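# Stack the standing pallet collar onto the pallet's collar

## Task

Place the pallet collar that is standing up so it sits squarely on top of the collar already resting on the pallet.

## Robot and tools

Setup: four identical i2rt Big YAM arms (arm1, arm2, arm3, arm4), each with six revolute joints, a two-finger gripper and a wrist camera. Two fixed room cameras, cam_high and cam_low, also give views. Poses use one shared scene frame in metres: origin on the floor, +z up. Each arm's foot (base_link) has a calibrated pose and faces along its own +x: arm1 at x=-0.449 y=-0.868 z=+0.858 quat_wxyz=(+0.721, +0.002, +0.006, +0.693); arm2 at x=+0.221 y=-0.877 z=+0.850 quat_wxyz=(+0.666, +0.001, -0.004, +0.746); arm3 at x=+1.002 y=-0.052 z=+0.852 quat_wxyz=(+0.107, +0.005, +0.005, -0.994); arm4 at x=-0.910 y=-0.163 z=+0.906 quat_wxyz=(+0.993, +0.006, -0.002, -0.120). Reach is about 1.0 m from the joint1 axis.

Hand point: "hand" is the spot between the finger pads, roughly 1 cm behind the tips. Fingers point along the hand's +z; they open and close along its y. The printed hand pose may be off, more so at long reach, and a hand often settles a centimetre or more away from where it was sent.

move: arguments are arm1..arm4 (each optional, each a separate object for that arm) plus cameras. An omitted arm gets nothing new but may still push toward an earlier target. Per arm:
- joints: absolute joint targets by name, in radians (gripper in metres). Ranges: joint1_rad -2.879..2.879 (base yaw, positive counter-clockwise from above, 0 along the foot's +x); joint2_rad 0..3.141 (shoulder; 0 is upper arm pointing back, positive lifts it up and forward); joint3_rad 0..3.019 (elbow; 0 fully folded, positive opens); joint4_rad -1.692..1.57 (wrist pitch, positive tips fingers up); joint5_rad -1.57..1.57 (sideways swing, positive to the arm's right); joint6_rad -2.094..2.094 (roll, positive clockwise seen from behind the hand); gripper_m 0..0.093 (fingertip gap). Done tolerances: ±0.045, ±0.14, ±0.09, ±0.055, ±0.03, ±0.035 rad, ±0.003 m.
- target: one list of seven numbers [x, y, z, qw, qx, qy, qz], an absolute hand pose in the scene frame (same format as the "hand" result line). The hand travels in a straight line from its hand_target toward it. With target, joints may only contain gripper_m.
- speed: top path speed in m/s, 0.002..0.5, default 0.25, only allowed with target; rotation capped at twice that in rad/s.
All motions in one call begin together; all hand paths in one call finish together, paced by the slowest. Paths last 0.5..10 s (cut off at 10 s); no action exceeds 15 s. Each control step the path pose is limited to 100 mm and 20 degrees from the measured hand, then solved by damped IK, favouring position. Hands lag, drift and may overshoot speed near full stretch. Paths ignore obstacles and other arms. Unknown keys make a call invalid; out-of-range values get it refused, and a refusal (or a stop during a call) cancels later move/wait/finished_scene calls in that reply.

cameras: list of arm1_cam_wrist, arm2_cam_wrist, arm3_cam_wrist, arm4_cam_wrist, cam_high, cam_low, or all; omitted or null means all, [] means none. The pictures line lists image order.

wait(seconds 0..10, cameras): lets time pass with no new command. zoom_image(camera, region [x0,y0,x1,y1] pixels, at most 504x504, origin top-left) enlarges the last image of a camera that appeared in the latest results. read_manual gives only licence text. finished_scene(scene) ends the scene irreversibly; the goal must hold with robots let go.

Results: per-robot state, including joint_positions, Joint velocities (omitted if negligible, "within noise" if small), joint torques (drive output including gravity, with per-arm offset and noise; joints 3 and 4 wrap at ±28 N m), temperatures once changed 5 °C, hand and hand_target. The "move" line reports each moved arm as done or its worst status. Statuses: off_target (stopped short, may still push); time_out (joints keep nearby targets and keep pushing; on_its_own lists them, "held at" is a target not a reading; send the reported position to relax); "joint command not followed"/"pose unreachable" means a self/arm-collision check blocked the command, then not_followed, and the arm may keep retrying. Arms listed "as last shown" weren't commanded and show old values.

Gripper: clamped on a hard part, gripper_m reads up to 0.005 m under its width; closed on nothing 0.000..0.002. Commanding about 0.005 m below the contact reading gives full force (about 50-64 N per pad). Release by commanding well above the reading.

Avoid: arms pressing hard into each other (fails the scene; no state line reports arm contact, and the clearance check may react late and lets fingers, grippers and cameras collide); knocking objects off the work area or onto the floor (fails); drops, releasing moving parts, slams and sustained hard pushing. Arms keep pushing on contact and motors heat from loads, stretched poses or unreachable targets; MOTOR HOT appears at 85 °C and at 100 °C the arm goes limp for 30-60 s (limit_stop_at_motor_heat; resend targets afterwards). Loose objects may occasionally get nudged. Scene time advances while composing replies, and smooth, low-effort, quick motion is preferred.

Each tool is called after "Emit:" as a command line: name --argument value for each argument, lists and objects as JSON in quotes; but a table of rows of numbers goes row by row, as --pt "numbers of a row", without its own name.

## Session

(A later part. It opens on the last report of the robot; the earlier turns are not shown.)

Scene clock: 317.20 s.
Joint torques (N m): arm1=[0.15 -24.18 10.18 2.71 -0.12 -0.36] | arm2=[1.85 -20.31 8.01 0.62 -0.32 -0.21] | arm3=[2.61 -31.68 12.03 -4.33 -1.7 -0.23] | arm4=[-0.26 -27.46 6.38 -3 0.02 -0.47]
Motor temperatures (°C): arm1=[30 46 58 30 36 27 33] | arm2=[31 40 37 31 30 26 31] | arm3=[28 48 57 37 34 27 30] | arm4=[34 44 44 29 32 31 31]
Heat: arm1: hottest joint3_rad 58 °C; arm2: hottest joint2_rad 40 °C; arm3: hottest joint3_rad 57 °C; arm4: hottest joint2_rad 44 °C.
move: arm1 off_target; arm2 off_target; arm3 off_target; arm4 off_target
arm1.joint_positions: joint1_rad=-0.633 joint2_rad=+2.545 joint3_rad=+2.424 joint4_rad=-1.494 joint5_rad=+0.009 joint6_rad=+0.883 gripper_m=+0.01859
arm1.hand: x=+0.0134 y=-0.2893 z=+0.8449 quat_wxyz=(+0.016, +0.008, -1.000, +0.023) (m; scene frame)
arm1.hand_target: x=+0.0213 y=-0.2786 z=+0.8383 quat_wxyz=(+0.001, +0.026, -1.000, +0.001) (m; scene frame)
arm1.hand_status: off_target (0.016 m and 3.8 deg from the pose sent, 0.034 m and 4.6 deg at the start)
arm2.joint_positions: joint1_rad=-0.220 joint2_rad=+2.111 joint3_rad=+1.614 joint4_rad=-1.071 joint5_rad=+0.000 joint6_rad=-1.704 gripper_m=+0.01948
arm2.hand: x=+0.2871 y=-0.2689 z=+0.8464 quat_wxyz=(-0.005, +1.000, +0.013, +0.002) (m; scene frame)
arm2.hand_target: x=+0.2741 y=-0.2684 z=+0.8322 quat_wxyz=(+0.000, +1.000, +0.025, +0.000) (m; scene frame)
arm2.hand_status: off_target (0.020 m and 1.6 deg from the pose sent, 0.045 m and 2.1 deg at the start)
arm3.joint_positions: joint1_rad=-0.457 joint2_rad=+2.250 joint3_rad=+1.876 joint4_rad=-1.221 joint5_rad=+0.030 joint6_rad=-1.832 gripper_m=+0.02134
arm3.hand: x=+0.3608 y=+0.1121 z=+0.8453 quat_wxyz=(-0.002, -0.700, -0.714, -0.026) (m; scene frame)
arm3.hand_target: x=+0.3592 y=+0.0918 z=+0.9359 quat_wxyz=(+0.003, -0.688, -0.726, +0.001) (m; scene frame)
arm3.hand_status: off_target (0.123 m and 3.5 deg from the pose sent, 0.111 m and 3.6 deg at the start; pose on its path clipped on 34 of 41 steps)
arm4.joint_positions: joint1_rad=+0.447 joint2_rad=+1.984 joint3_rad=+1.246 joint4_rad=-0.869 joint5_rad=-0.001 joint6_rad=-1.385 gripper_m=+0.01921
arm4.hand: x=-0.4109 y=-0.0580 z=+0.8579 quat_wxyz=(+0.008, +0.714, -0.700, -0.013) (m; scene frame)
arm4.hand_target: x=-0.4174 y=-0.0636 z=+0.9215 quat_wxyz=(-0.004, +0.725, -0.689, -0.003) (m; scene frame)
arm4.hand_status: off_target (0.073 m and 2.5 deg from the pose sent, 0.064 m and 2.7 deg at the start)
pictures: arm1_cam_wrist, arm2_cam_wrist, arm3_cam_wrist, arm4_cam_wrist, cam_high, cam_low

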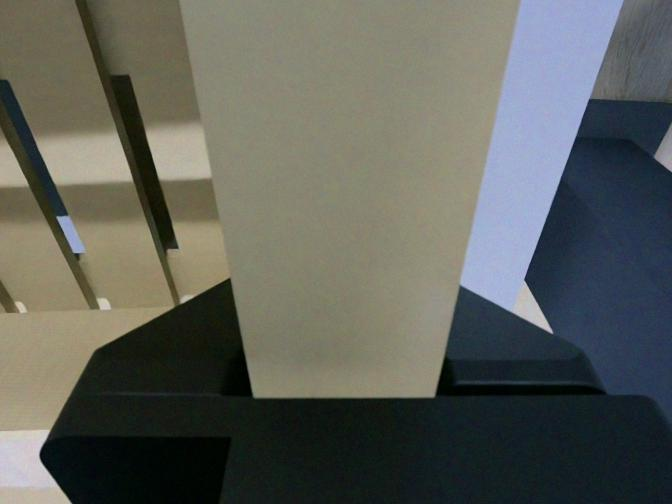

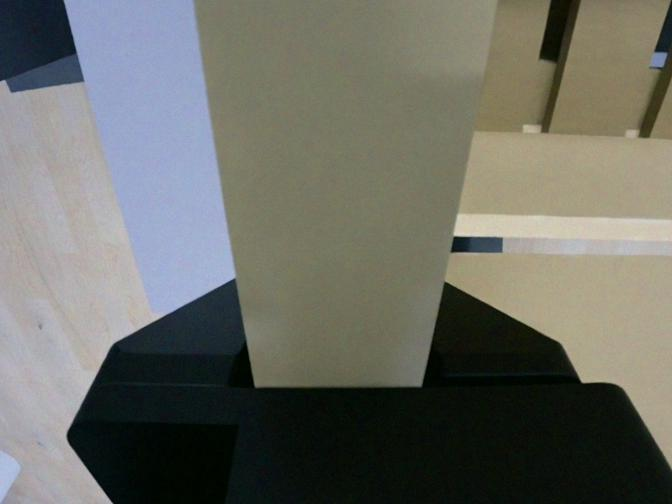

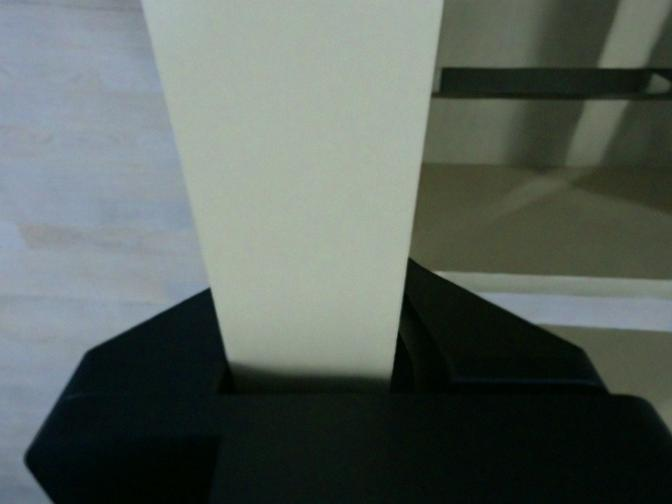

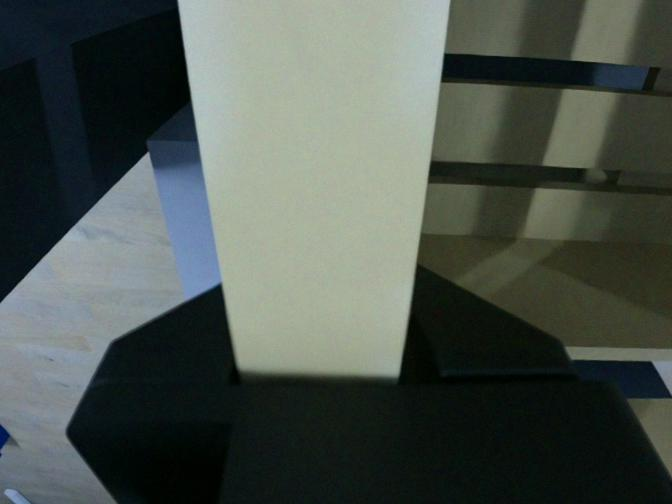

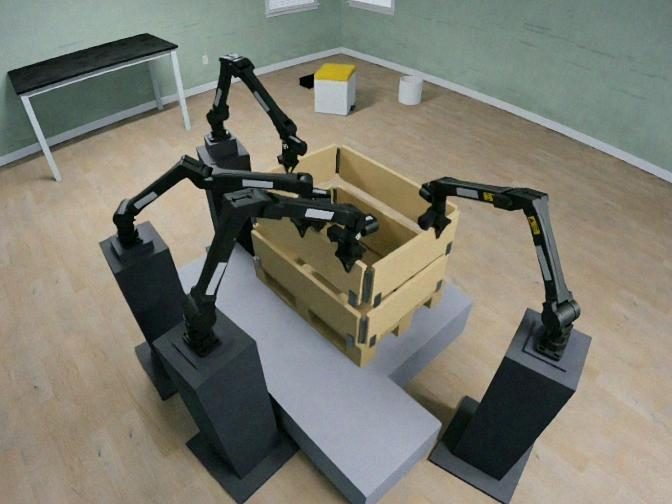

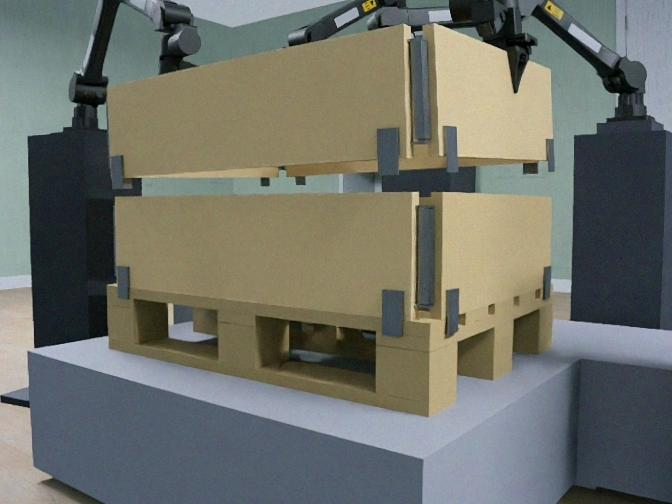

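Emit:
move --arm1 '{"target":[0.022,-0.278,0.820,0,-0.026,0.9997,0],"speed":0.05}' --arm2 '{"target":[0.274,-0.268,0.818,0,0.9997,0.026,0],"speed":0.05}' --arm3 '{"target":[0.358,0.078,0.965,0,0.688,0.725,0],"speed":0.05}' --arm4 '{"target":[-0.416,-0.068,0.900,0,-0.722,0.692,0],"speed":0.05}'

Emit:
zoom_image --camera "cam_low" --region '[370, 20, 570, 270]'

Emit:
zoom_image --camera "cam_low" --region '[80, 60, 240, 260]'

Emit:
zoom_image --camera "cam_high" --region '[230, 130, 480, 380]'

Scene clock: 330.43 s.
Joint torques (N m): arm1=[0.15 -23.24 10.99 2.59 -0.25 -0.32] | arm2=[1.85 -20.07 7.92 0.73 -0.31 -0.23] | arm3=[3.02 -32.44 10.58 -3.89 -1.71 -0.19] | arm4=[-0.44 -26.17 5.86 -2.65 0.22 -0.43]
move: arm1 off_target; arm2 off_target; arm3 off_target; arm4 off_target
arm1.joint_positions: joint1_rad=-0.633 joint2_rad=+2.544 joint3_rad=+2.389 joint4_rad=-1.453 joint5_rad=+0.015 joint6_rad=+0.880 gripper_m=+0.01859
arm1.hand: x=+0.0140 y=-0.2901 z=+0.8319 quat_wxyz=(+0.011, +0.010, -1.000, +0.022) (m; scene frame)
arm1.hand_target: x=+0.0217 y=-0.2788 z=+0.8208 quat_wxyz=(-0.001, +0.026, -1.000, +0.001) (m; scene frame)
arm1.hand_status: off_target (0.019 m and 3.4 deg from the pose sent, 0.029 m and 3.8 deg at the start)
arm2.joint_positions: joint1_rad=-0.220 joint2_rad=+2.126 joint3_rad=+1.604 joint4_rad=-1.046 joint5_rad=+0.000 joint6_rad=-1.704 gripper_m=+0.01948
arm2.hand: x=+0.2871 y=-0.2693 z=+0.8341 quat_wxyz=(-0.005, +1.000, +0.013, +0.002) (m; scene frame)
arm2.hand_target: x=+0.2742 y=-0.2687 z=+0.8182 quat_wxyz=(+0.000, +1.000, +0.026, +0.000) (m; scene frame)
arm2.hand_status: off_target (0.021 m and 1.6 deg from the pose sent, 0.031 m and 1.6 deg at the start)
arm3.joint_positions: joint1_rad=-0.456 joint2_rad=+2.267 joint3_rad=+1.876 joint4_rad=-1.207 joint5_rad=+0.030 joint6_rad=-1.829 gripper_m=+0.02134
arm3.hand: x=+0.3597 y=+0.1118 z=+0.8344 quat_wxyz=(-0.003, -0.701, -0.713, -0.027) (m; scene frame)
arm3.hand_target: x=+0.3584 y=+0.0882 z=+0.9237 quat_wxyz=(+0.002, -0.689, -0.725, +0.001) (m; scene frame)
arm3.hand_status: off_target (0.135 m and 3.7 deg from the pose sent, 0.125 m and 3.5 deg at the start; pose on its path clipped on 31 of 35 steps)
arm4.joint_positions: joint1_rad=+0.444 joint2_rad=+2.014 joint3_rad=+1.232 joint4_rad=-0.817 joint5_rad=+0.003 joint6_rad=-1.385 gripper_m=+0.01916
arm4.hand: x=-0.4104 y=-0.0597 z=+0.8393 quat_wxyz=(+0.006, +0.714, -0.700, -0.008) (m; scene frame)
arm4.hand_target: x=-0.4155 y=-0.0673 z=+0.8936 quat_wxyz=(+0.000, +0.722, -0.692, +0.000) (m; scene frame)
arm4.hand_status: off_target (0.061 m and 1.8 deg from the pose sent, 0.044 m and 2.1 deg at the start)
pictures: arm1_cam_wrist, arm2_cam_wrist, arm3_cam_wrist, arm4_cam_wrist, cam_high, cam_low

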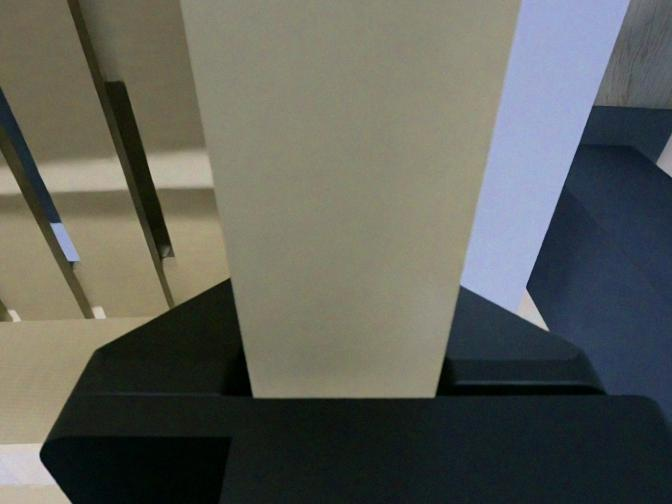

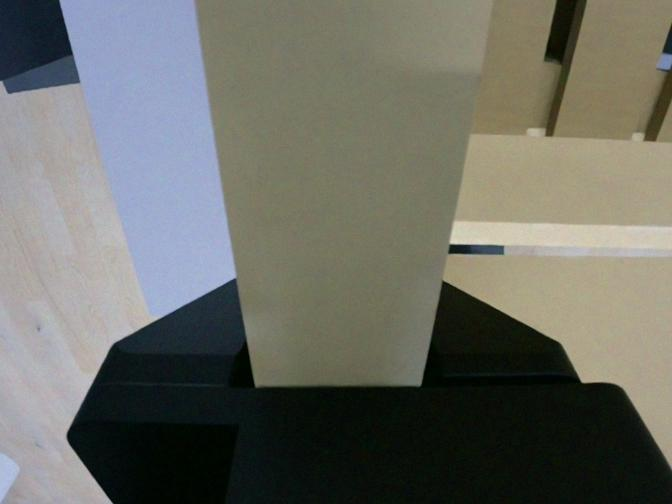

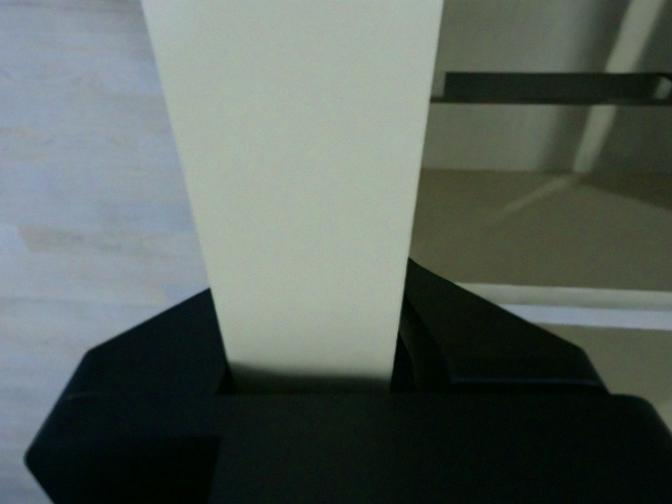

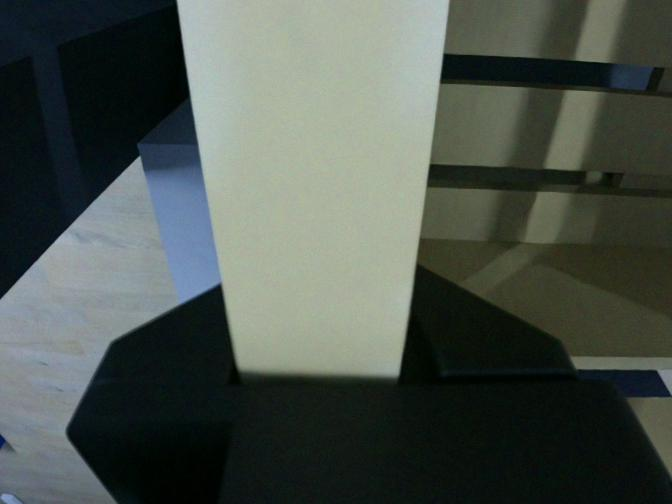

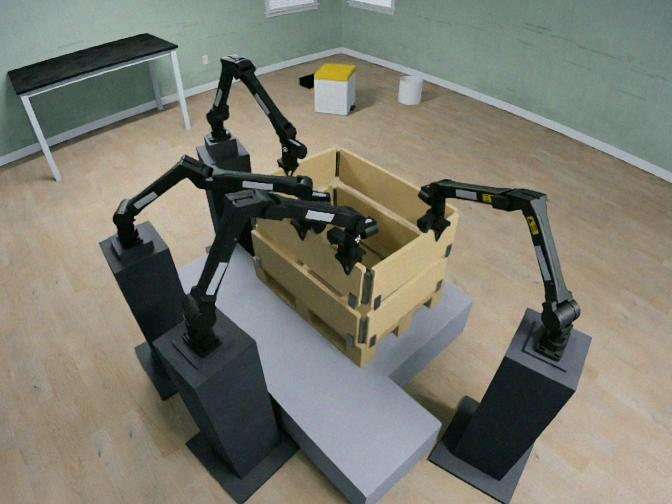

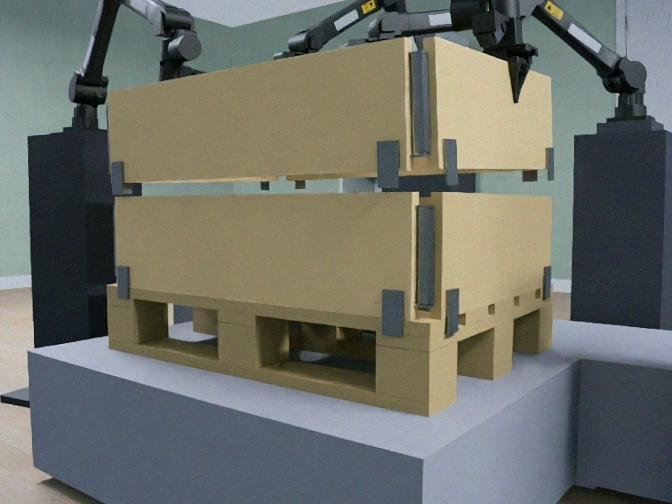

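Scaled by 2.016 from the camera's 672x504 image, which has a finer 960x720 frame.

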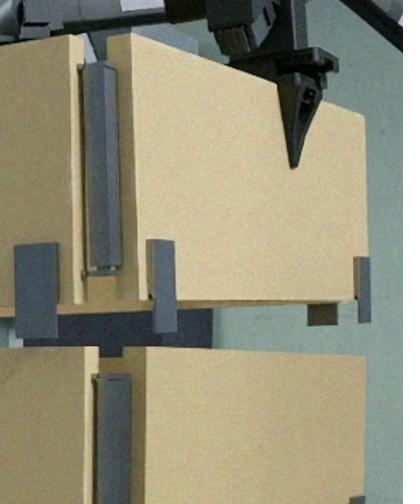

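Scaled by 2.520 from the camera's 672x504 image, which has a finer 960x720 frame.

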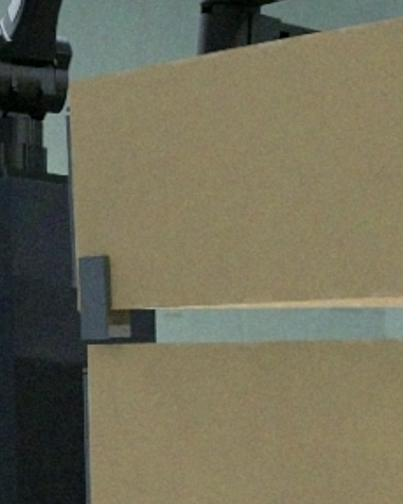

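Scaled by 2.016 from the camera's 672x504 image, which has a finer 960x720 frame.

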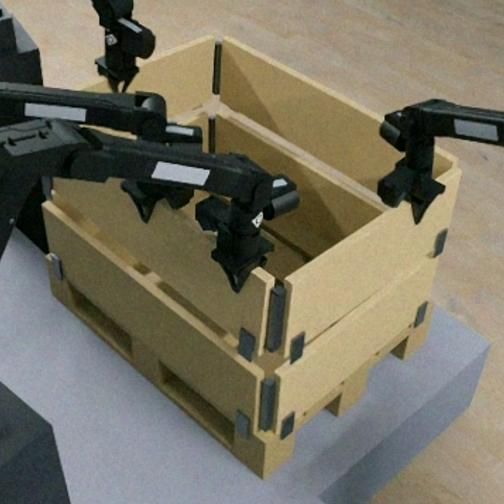

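Emit:
move --arm1 '{"target":[0.010,-0.288,0.822,0,-0.026,0.9997,0],"speed":0.05}' --arm2 '{"target":[0.262,-0.278,0.820,0,0.9997,0.026,0],"speed":0.05}' --arm3 '{"target":[0.346,0.066,0.965,0,0.688,0.725,0],"speed":0.05}' --arm4 '{"target":[-0.428,-0.078,0.897,0,-0.722,0.692,0],"speed":0.05}'

Emit:
zoom_image --camera "cam_low" --region '[370, 20, 570, 270]'

Emit:
zoom_image --camera "cam_low" --region '[80, 60, 240, 260]'

Emit:
zoom_image --camera "cam_high" --region '[230, 130, 480, 380]'

Scene clock: 341.13 s.
Joint torques (N m): arm1=[0.44 -24.47 10.37 2.14 -0.27 -0.28] | arm2=[2.14 -22.07 7.58 0.28 -0.32 -0.16] | arm3=[3.08 -32.03 11.47 -4.07 -1.43 -0.27] | arm4=[-0.32 -27.63 4.42 -2.78 0.09 -0.51]
Motor temperatures (°C): arm1=[30 46 53 30 35 27 33] | arm2=[31 38 35 31 30 26 31] | arm3=[28 51 55 36 35 27 31] | arm4=[34 45 43 29 31 30 32]
Heat: arm1: hottest joint3_rad 53 °C; arm2: hottest joint2_rad 38 °C; arm3: hottest joint3_rad 55 °C; arm4: hottest joint2_rad 45 °C.
move: arm1 off_target; arm2 off_target; arm3 off_target; arm4 off_target
arm1.joint_positions: joint1_rad=-0.633 joint2_rad=+2.501 joint3_rad=+2.272 joint4_rad=-1.387 joint5_rad=+0.014 joint6_rad=+0.880 gripper_m=+0.01859
arm1.hand: x=+0.0046 y=-0.3014 z=+0.8193 quat_wxyz=(+0.015, +0.010, -1.000, +0.025) (m; scene frame)
arm1.hand_target: x=+0.0097 y=-0.2883 z=+0.8223 quat_wxyz=(+0.001, +0.026, -1.000, +0.001) (m; scene frame)
arm1.hand_status: off_target (0.015 m and 3.8 deg from the pose sent, 0.011 m and 3.4 deg at the start)
arm2.joint_positions: joint1_rad=-0.205 joint2_rad=+2.127 joint3_rad=+1.564 joint4_rad=-1.020 joint5_rad=+0.000 joint6_rad=-1.693 gripper_m=+0.01948
arm2.hand: x=+0.2773 y=-0.2795 z=+0.8206 quat_wxyz=(+0.003, +1.000, +0.015, +0.002) (m; scene frame)
arm2.hand_target: x=+0.2622 y=-0.2782 z=+0.8202 quat_wxyz=(+0.000, +1.000, +0.026, +0.000) (m; scene frame)
arm2.hand_status: off_target (0.015 m and 1.3 deg from the pose sent, 0.030 m and 1.6 deg at the start)
arm3.joint_positions: joint1_rad=-0.440 joint2_rad=+2.290 joint3_rad=+1.876 joint4_rad=-1.184 joint5_rad=+0.022 joint6_rad=-1.806 gripper_m=+0.02134
arm3.hand: x=+0.3550 y=+0.1013 z=+0.8191 quat_wxyz=(-0.005, -0.703, -0.710, -0.024) (m; scene frame)
arm3.hand_target: x=+0.3498 y=+0.0789 z=+0.9091 quat_wxyz=(+0.002, -0.688, -0.726, +0.001) (m; scene frame)
arm3.hand_status: off_target (0.150 m and 3.7 deg from the pose sent, 0.139 m and 3.7 deg at the start; pose on its path clipped on 41 of 46 steps)
arm4.joint_positions: joint1_rad=+0.426 joint2_rad=+2.019 joint3_rad=+1.198 joint4_rad=-0.780 joint5_rad=+0.010 joint6_rad=-1.391 gripper_m=+0.01912
arm4.hand: x=-0.4180 y=-0.0714 z=+0.8274 quat_wxyz=(+0.009, +0.709, -0.705, -0.007) (m; scene frame)
arm4.hand_target: x=-0.4266 y=-0.0777 z=+0.8876 quat_wxyz=(+0.000, +0.722, -0.692, +0.001) (m; scene frame)
arm4.hand_status: off_target (0.071 m and 2.4 deg from the pose sent, 0.063 m and 1.8 deg at the start)
pictures: arm1_cam_wrist, arm2_cam_wrist, arm3_cam_wrist, arm4_cam_wrist, cam_high, cam_low

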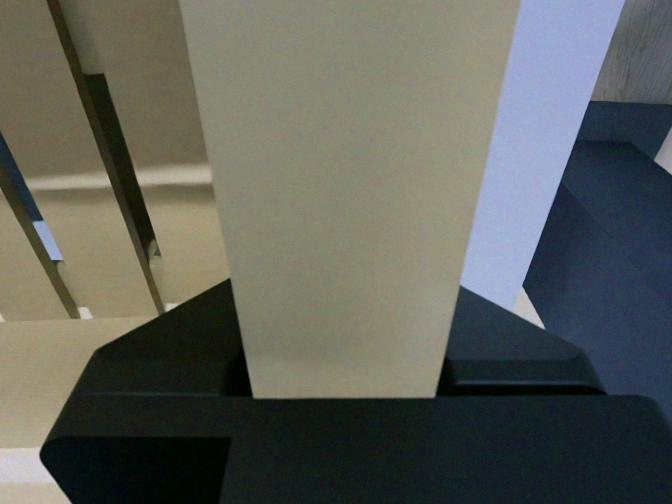

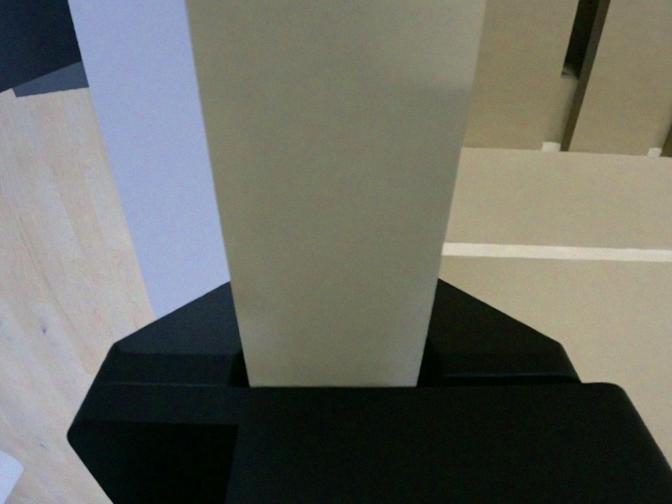

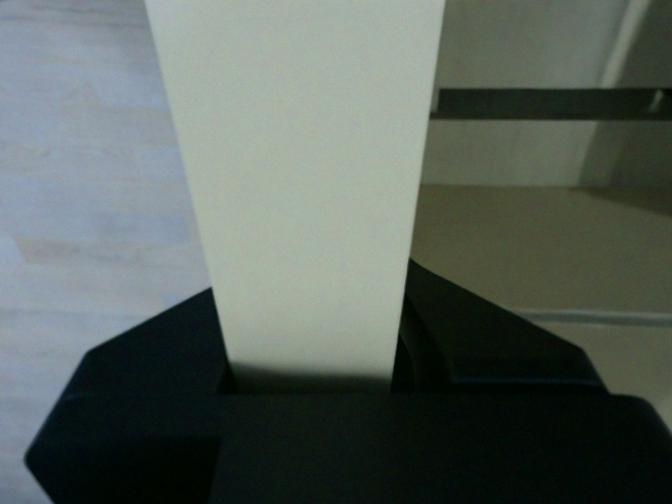

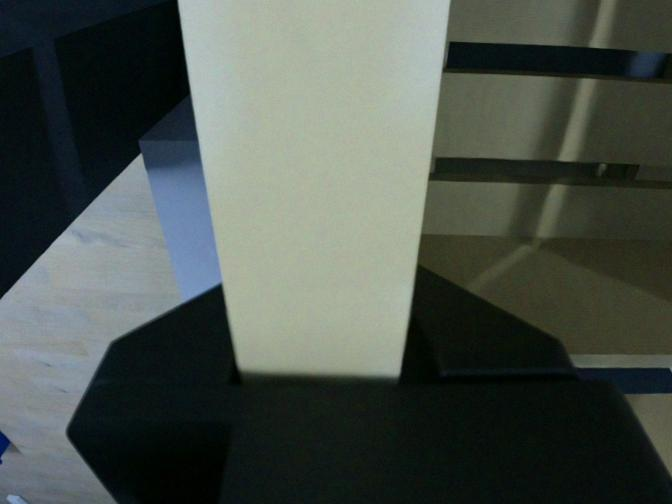

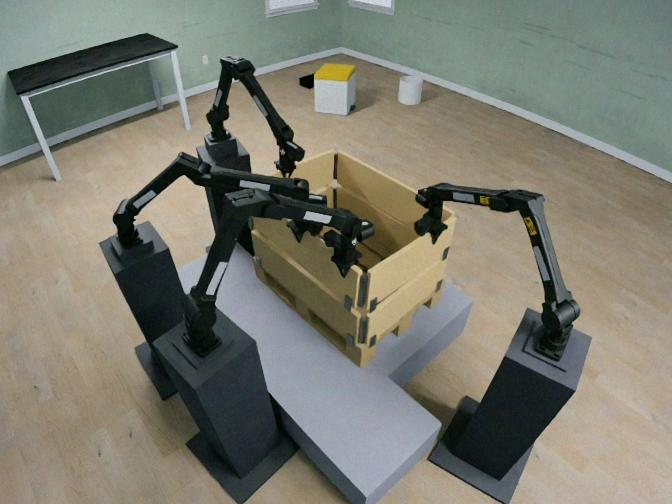

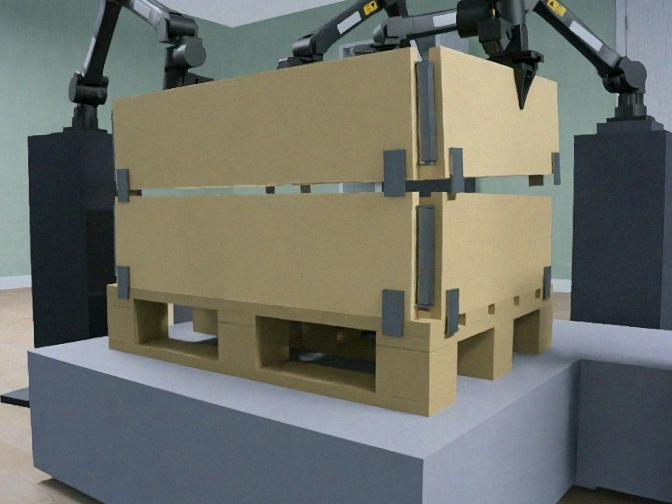

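Scaled by 2.016 from the camera's 672x504 image, which has a finer 960x720 frame.

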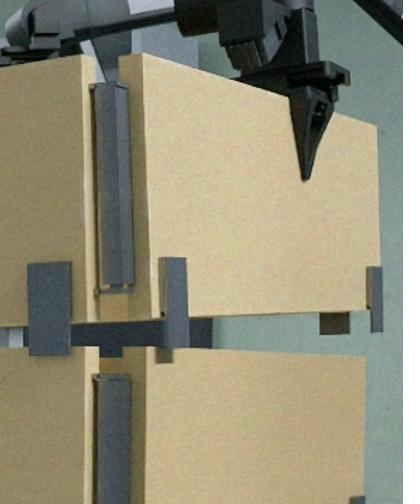

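Scaled by 2.520 from the camera's 672x504 image, which has a finer 960x720 frame.

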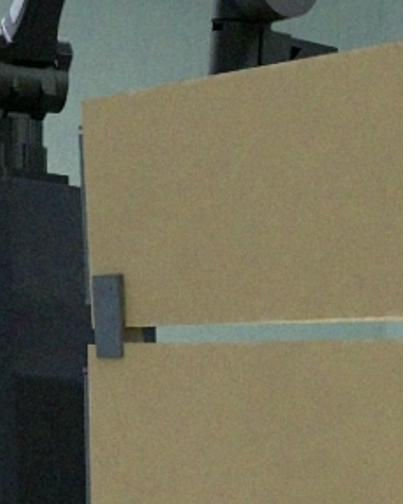

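Scaled by 2.016 from the camera's 672x504 image, which has a finer 960x720 frame.

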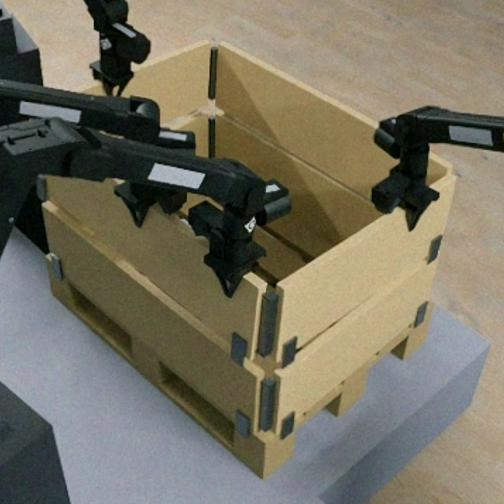

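Emit:
move --arm1 '{"target":[0.014,-0.286,0.818,0,-0.026,0.9997,0],"speed":0.05}' --arm2 '{"target":[0.265,-0.276,0.818,0,0.9997,0.026,0],"speed":0.05}' --arm3 '{"target":[0.348,0.068,0.96,0,0.688,0.725,0],"speed":0.05}' --arm4 '{"target":[-0.405,-0.076,0.897,0,-0.722,0.692,0],"speed":0.05}'

Emit:
zoom_image --camera "cam_low" --region '[370, 20, 570, 270]'

Emit:
zoom_image --camera "cam_low" --region '[80, 60, 240, 260]'

Emit:
zoom_image --camera "cam_high" --region '[230, 130, 480, 380]'

Scene clock: 350.23 s.
Joint torques (N m): arm1=[0.26 -23.18 12.48 1.91 -0.26 -0.3] | arm2=[1.73 -21.42 8.23 0.29 -0.32 -0.2] | arm3=[2.9 -32.15 11.21 -4.12 -1.4 -0.28] | arm4=[-0.62 -25.52 9.89 -3.96 0.03 -0.54]
move: arm1 off_target; arm2 off_target; arm3 off_target; arm4 off_target
arm1.joint_positions: joint1_rad=-0.633 joint2_rad=+2.501 joint3_rad=+2.271 joint4_rad=-1.384 joint5_rad=+0.014 joint6_rad=+0.880 gripper_m=+0.01859
arm1.hand: x=+0.0050 y=-0.3009 z=+0.8194 quat_wxyz=(+0.014, +0.010, -1.000, +0.024) (m; scene frame)
arm1.hand_target: x=+0.0137 y=-0.2863 z=+0.8187 quat_wxyz=(-0.001, +0.025, -1.000, +0.000) (m; scene frame)
arm1.hand_status: off_target (0.017 m and 3.6 deg from the pose sent, 0.018 m and 3.8 deg at the start)
arm2.joint_positions: joint1_rad=-0.205 joint2_rad=+2.127 joint3_rad=+1.564 joint4_rad=-1.020 joint5_rad=+0.000 joint6_rad=-1.693 gripper_m=+0.01948
arm2.hand: x=+0.2773 y=-0.2795 z=+0.8206 quat_wxyz=(+0.003, +1.000, +0.015, +0.002) (m; scene frame)
arm2.hand_target: x=+0.2651 y=-0.2762 z=+0.8181 quat_wxyz=(+0.000, +1.000, +0.026, +0.000) (m; scene frame)
arm2.hand_status: off_target (0.013 m and 1.3 deg from the pose sent, 0.013 m and 1.3 deg at the start)
arm3.joint_positions: joint1_rad=-0.440 joint2_rad=+2.290 joint3_rad=+1.876 joint4_rad=-1.183 joint5_rad=+0.021 joint6_rad=-1.806 gripper_m=+0.02134
arm3.hand: x=+0.3547 y=+0.1011 z=+0.8188 quat_wxyz=(-0.005, -0.703, -0.710, -0.023) (m; scene frame)
arm3.hand_target: x=+0.3507 y=+0.0794 z=+0.9088 quat_wxyz=(+0.001, -0.688, -0.725, +0.001) (m; scene frame)
arm3.hand_status: off_target (0.145 m and 3.6 deg from the pose sent, 0.145 m and 3.7 deg at the start; pose on its path clipped on 42 of 46 steps)
arm4.joint_positions: joint1_rad=+0.426 joint2_rad=+2.024 joint3_rad=+1.202 joint4_rad=-0.777 joint5_rad=+0.010 joint6_rad=-1.392 gripper_m=+0.01910
arm4.hand: x=-0.4162 y=-0.0712 z=+0.8261 quat_wxyz=(+0.008, +0.710, -0.704, -0.006) (m; scene frame)
arm4.hand_target: x=-0.4060 y=-0.0758 z=+0.8911 quat_wxyz=(-0.002, +0.722, -0.692, +0.002) (m; scene frame)
arm4.hand_status: off_target (0.072 m and 2.3 deg from the pose sent, 0.071 m and 2.4 deg at the start)
pictures: arm1_cam_wrist, arm2_cam_wrist, arm3_cam_wrist, arm4_cam_wrist, cam_high, cam_low

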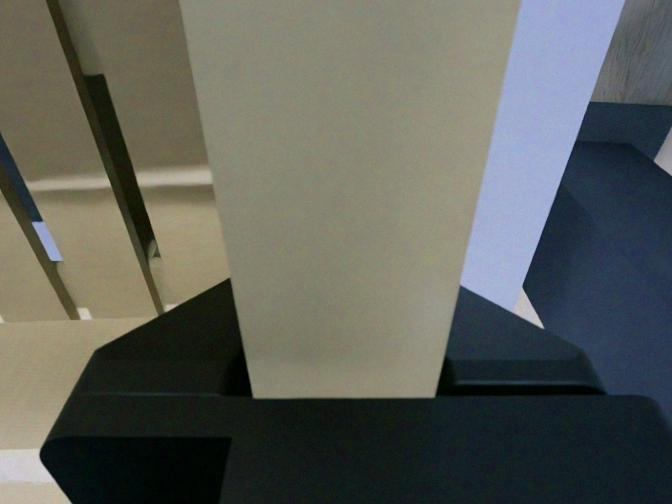

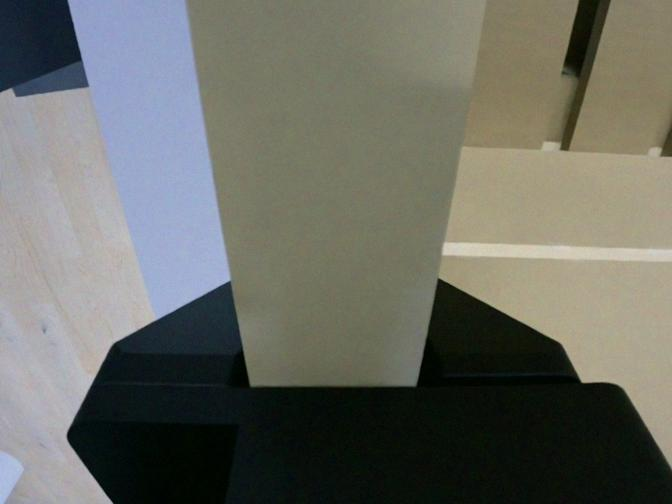

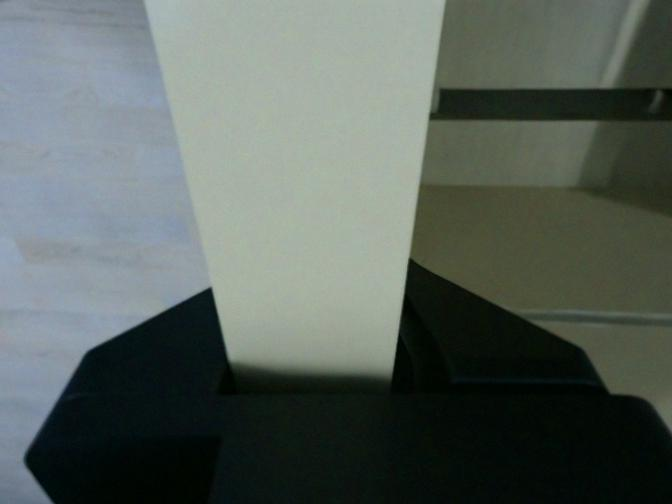

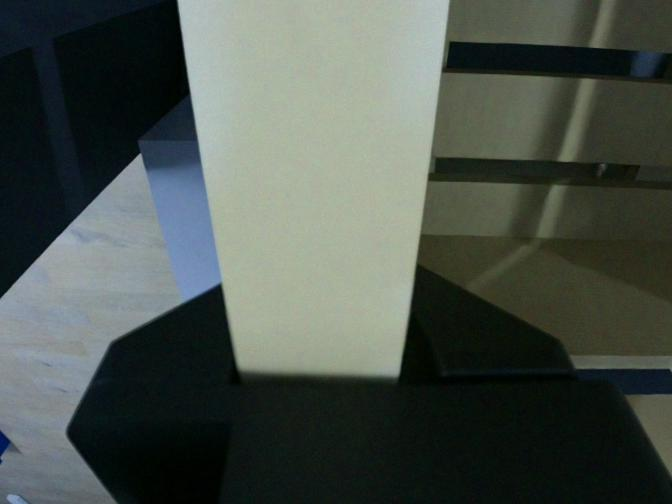

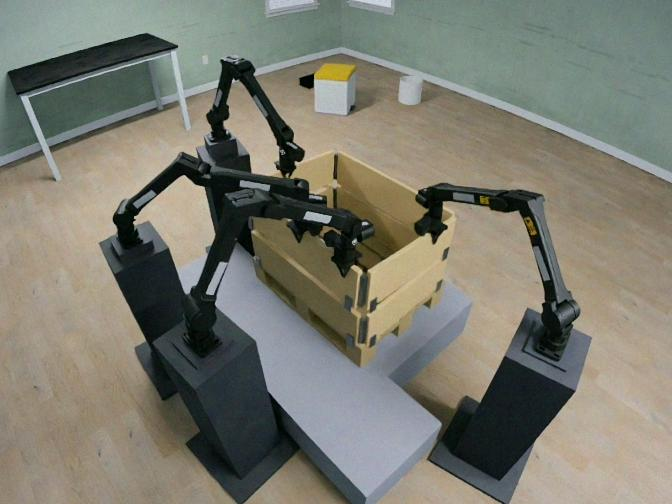

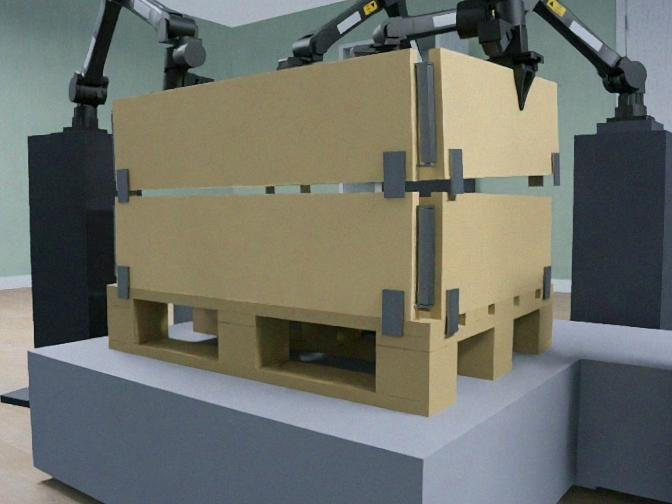

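Scaled by 2.016 from the camera's 672x504 image, which has a finer 960x720 frame.

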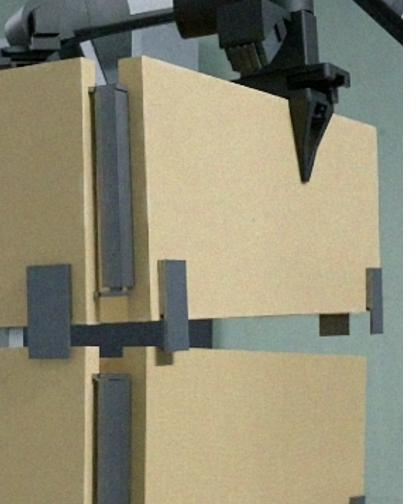

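Scaled by 2.520 from the camera's 672x504 image, which has a finer 960x720 frame.

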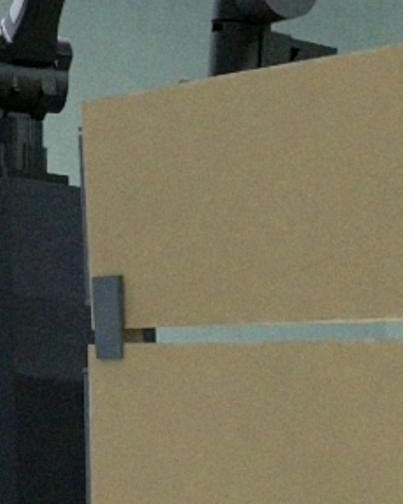

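Scaled by 2.016 from the camera's 672x504 image, which has a finer 960x720 frame.

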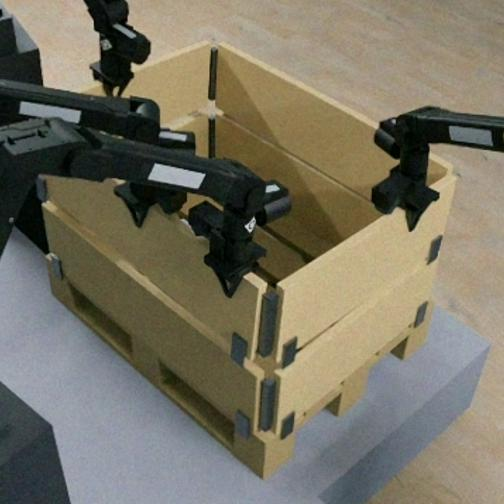

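Emit:
move --arm1 '{"target":[0.026,-0.286,0.818,0,-0.026,0.9997,0],"speed":0.05}' --arm2 '{"target":[0.27,-0.276,0.818,0,0.9997,0.026,0],"speed":0.05}' --arm4 '{"target":[-0.375,-0.076,0.895,0,-0.722,0.692,0],"speed":0.05}' --cameras '["cam_low","cam_high"]'

Emit:
zoom_image --camera "cam_low" --region '[370, 20, 570, 270]'

Emit:
zoom_image --camera "cam_high" --region '[230, 130, 480, 380]'

Scene clock: 356.10 s.
Joint torques (N m): arm1=[-0.79 -22.18 16.2 0.64 -0.4 -0.36] | arm2=[1.61 -21.83 8.32 0.27 -0.5 -0.28] | arm3=[3.08 -32.5 11.22 -4.14 -1.39 -0.26] | arm4=[-0.91 -24.35 14.48 -4.27 0.13 -0.53]
move: arm1 off_target; arm2 off_target; arm4 off_target
arm1.joint_positions: joint1_rad=-0.633 joint2_rad=+2.513 joint3_rad=+2.279 joint4_rad=-1.376 joint5_rad=+0.020 joint6_rad=+0.873 gripper_m=+0.01859
arm1.hand: x=+0.0073 y=-0.2997 z=+0.8134 quat_wxyz=(+0.010, +0.014, -1.000, +0.024) (m; scene frame)
arm1.hand_target: x=+0.0252 y=-0.2875 z=+0.8185 quat_wxyz=(-0.002, +0.026, -1.000, +0.000) (m; scene frame)
arm1.hand_status: off_target (0.024 m and 3.4 deg from the pose sent, 0.026 m and 3.6 deg at the start)
arm2.joint_positions: joint1_rad=-0.211 joint2_rad=+2.132 joint3_rad=+1.564 joint4_rad=-1.011 joint5_rad=+0.005 joint6_rad=-1.695 gripper_m=+0.01948
arm2.hand: x=+0.2816 y=-0.2785 z=+0.8175 quat_wxyz=(+0.001, +1.000, +0.013, +0.004) (m; scene frame)
arm2.hand_target: x=+0.2704 y=-0.2740 z=+0.8180 quat_wxyz=(-0.004, +1.000, +0.027, +0.001) (m; scene frame)
arm2.hand_status: off_target (0.012 m and 1.5 deg from the pose sent, 0.009 m and 1.3 deg at the start)
arm3.joint_positions: joint1_rad=-0.440 joint2_rad=+2.295 joint3_rad=+1.875 joint4_rad=-1.183 joint5_rad=+0.021 joint6_rad=-1.808 gripper_m=+0.02140
arm3.hand: x=+0.3559 y=+0.1009 z=+0.8153 quat_wxyz=(-0.007, -0.703, -0.711, -0.024) (m; scene frame)
arm4.joint_positions: joint1_rad=+0.420 joint2_rad=+2.058 joint3_rad=+1.237 joint4_rad=-0.798 joint5_rad=+0.008 joint6_rad=-1.401 gripper_m=+0.01999
arm4.hand: x=-0.4098 y=-0.0727 z=+0.8188 quat_wxyz=(+0.016, +0.711, -0.703, -0.013) (m; scene frame)
arm4.hand_target: x=-0.3789 y=-0.0766 z=+0.8917 quat_wxyz=(-0.004, +0.721, -0.693, +0.004) (m; scene frame)
arm4.hand_status: off_target (0.084 m and 2.9 deg from the pose sent, 0.080 m and 2.3 deg at the start)
pictures: cam_high, cam_low

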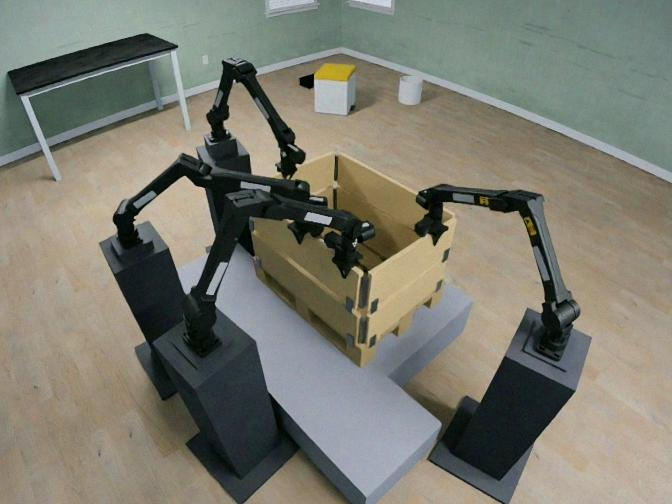

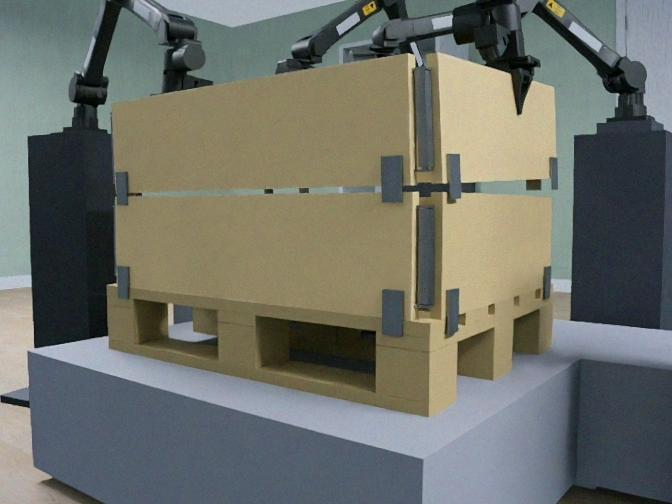

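Scaled by 2.016 from the camera's 672x504 image, which has a finer 960x720 frame.

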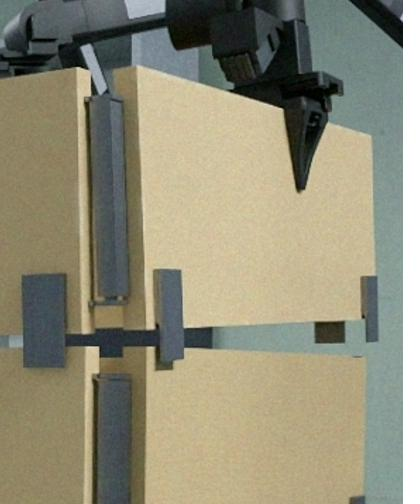

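Scaled by 2.016 from the camera's 672x504 image, which has a finer 960x720 frame.

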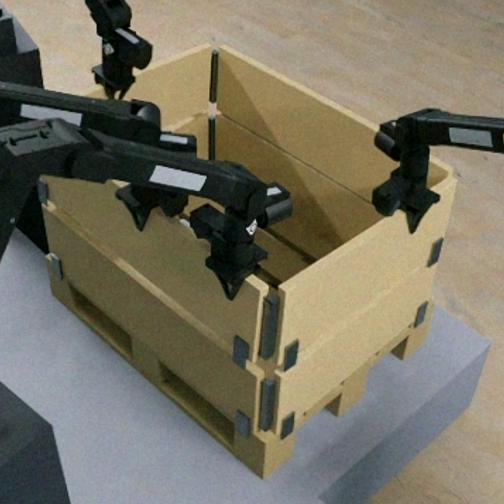

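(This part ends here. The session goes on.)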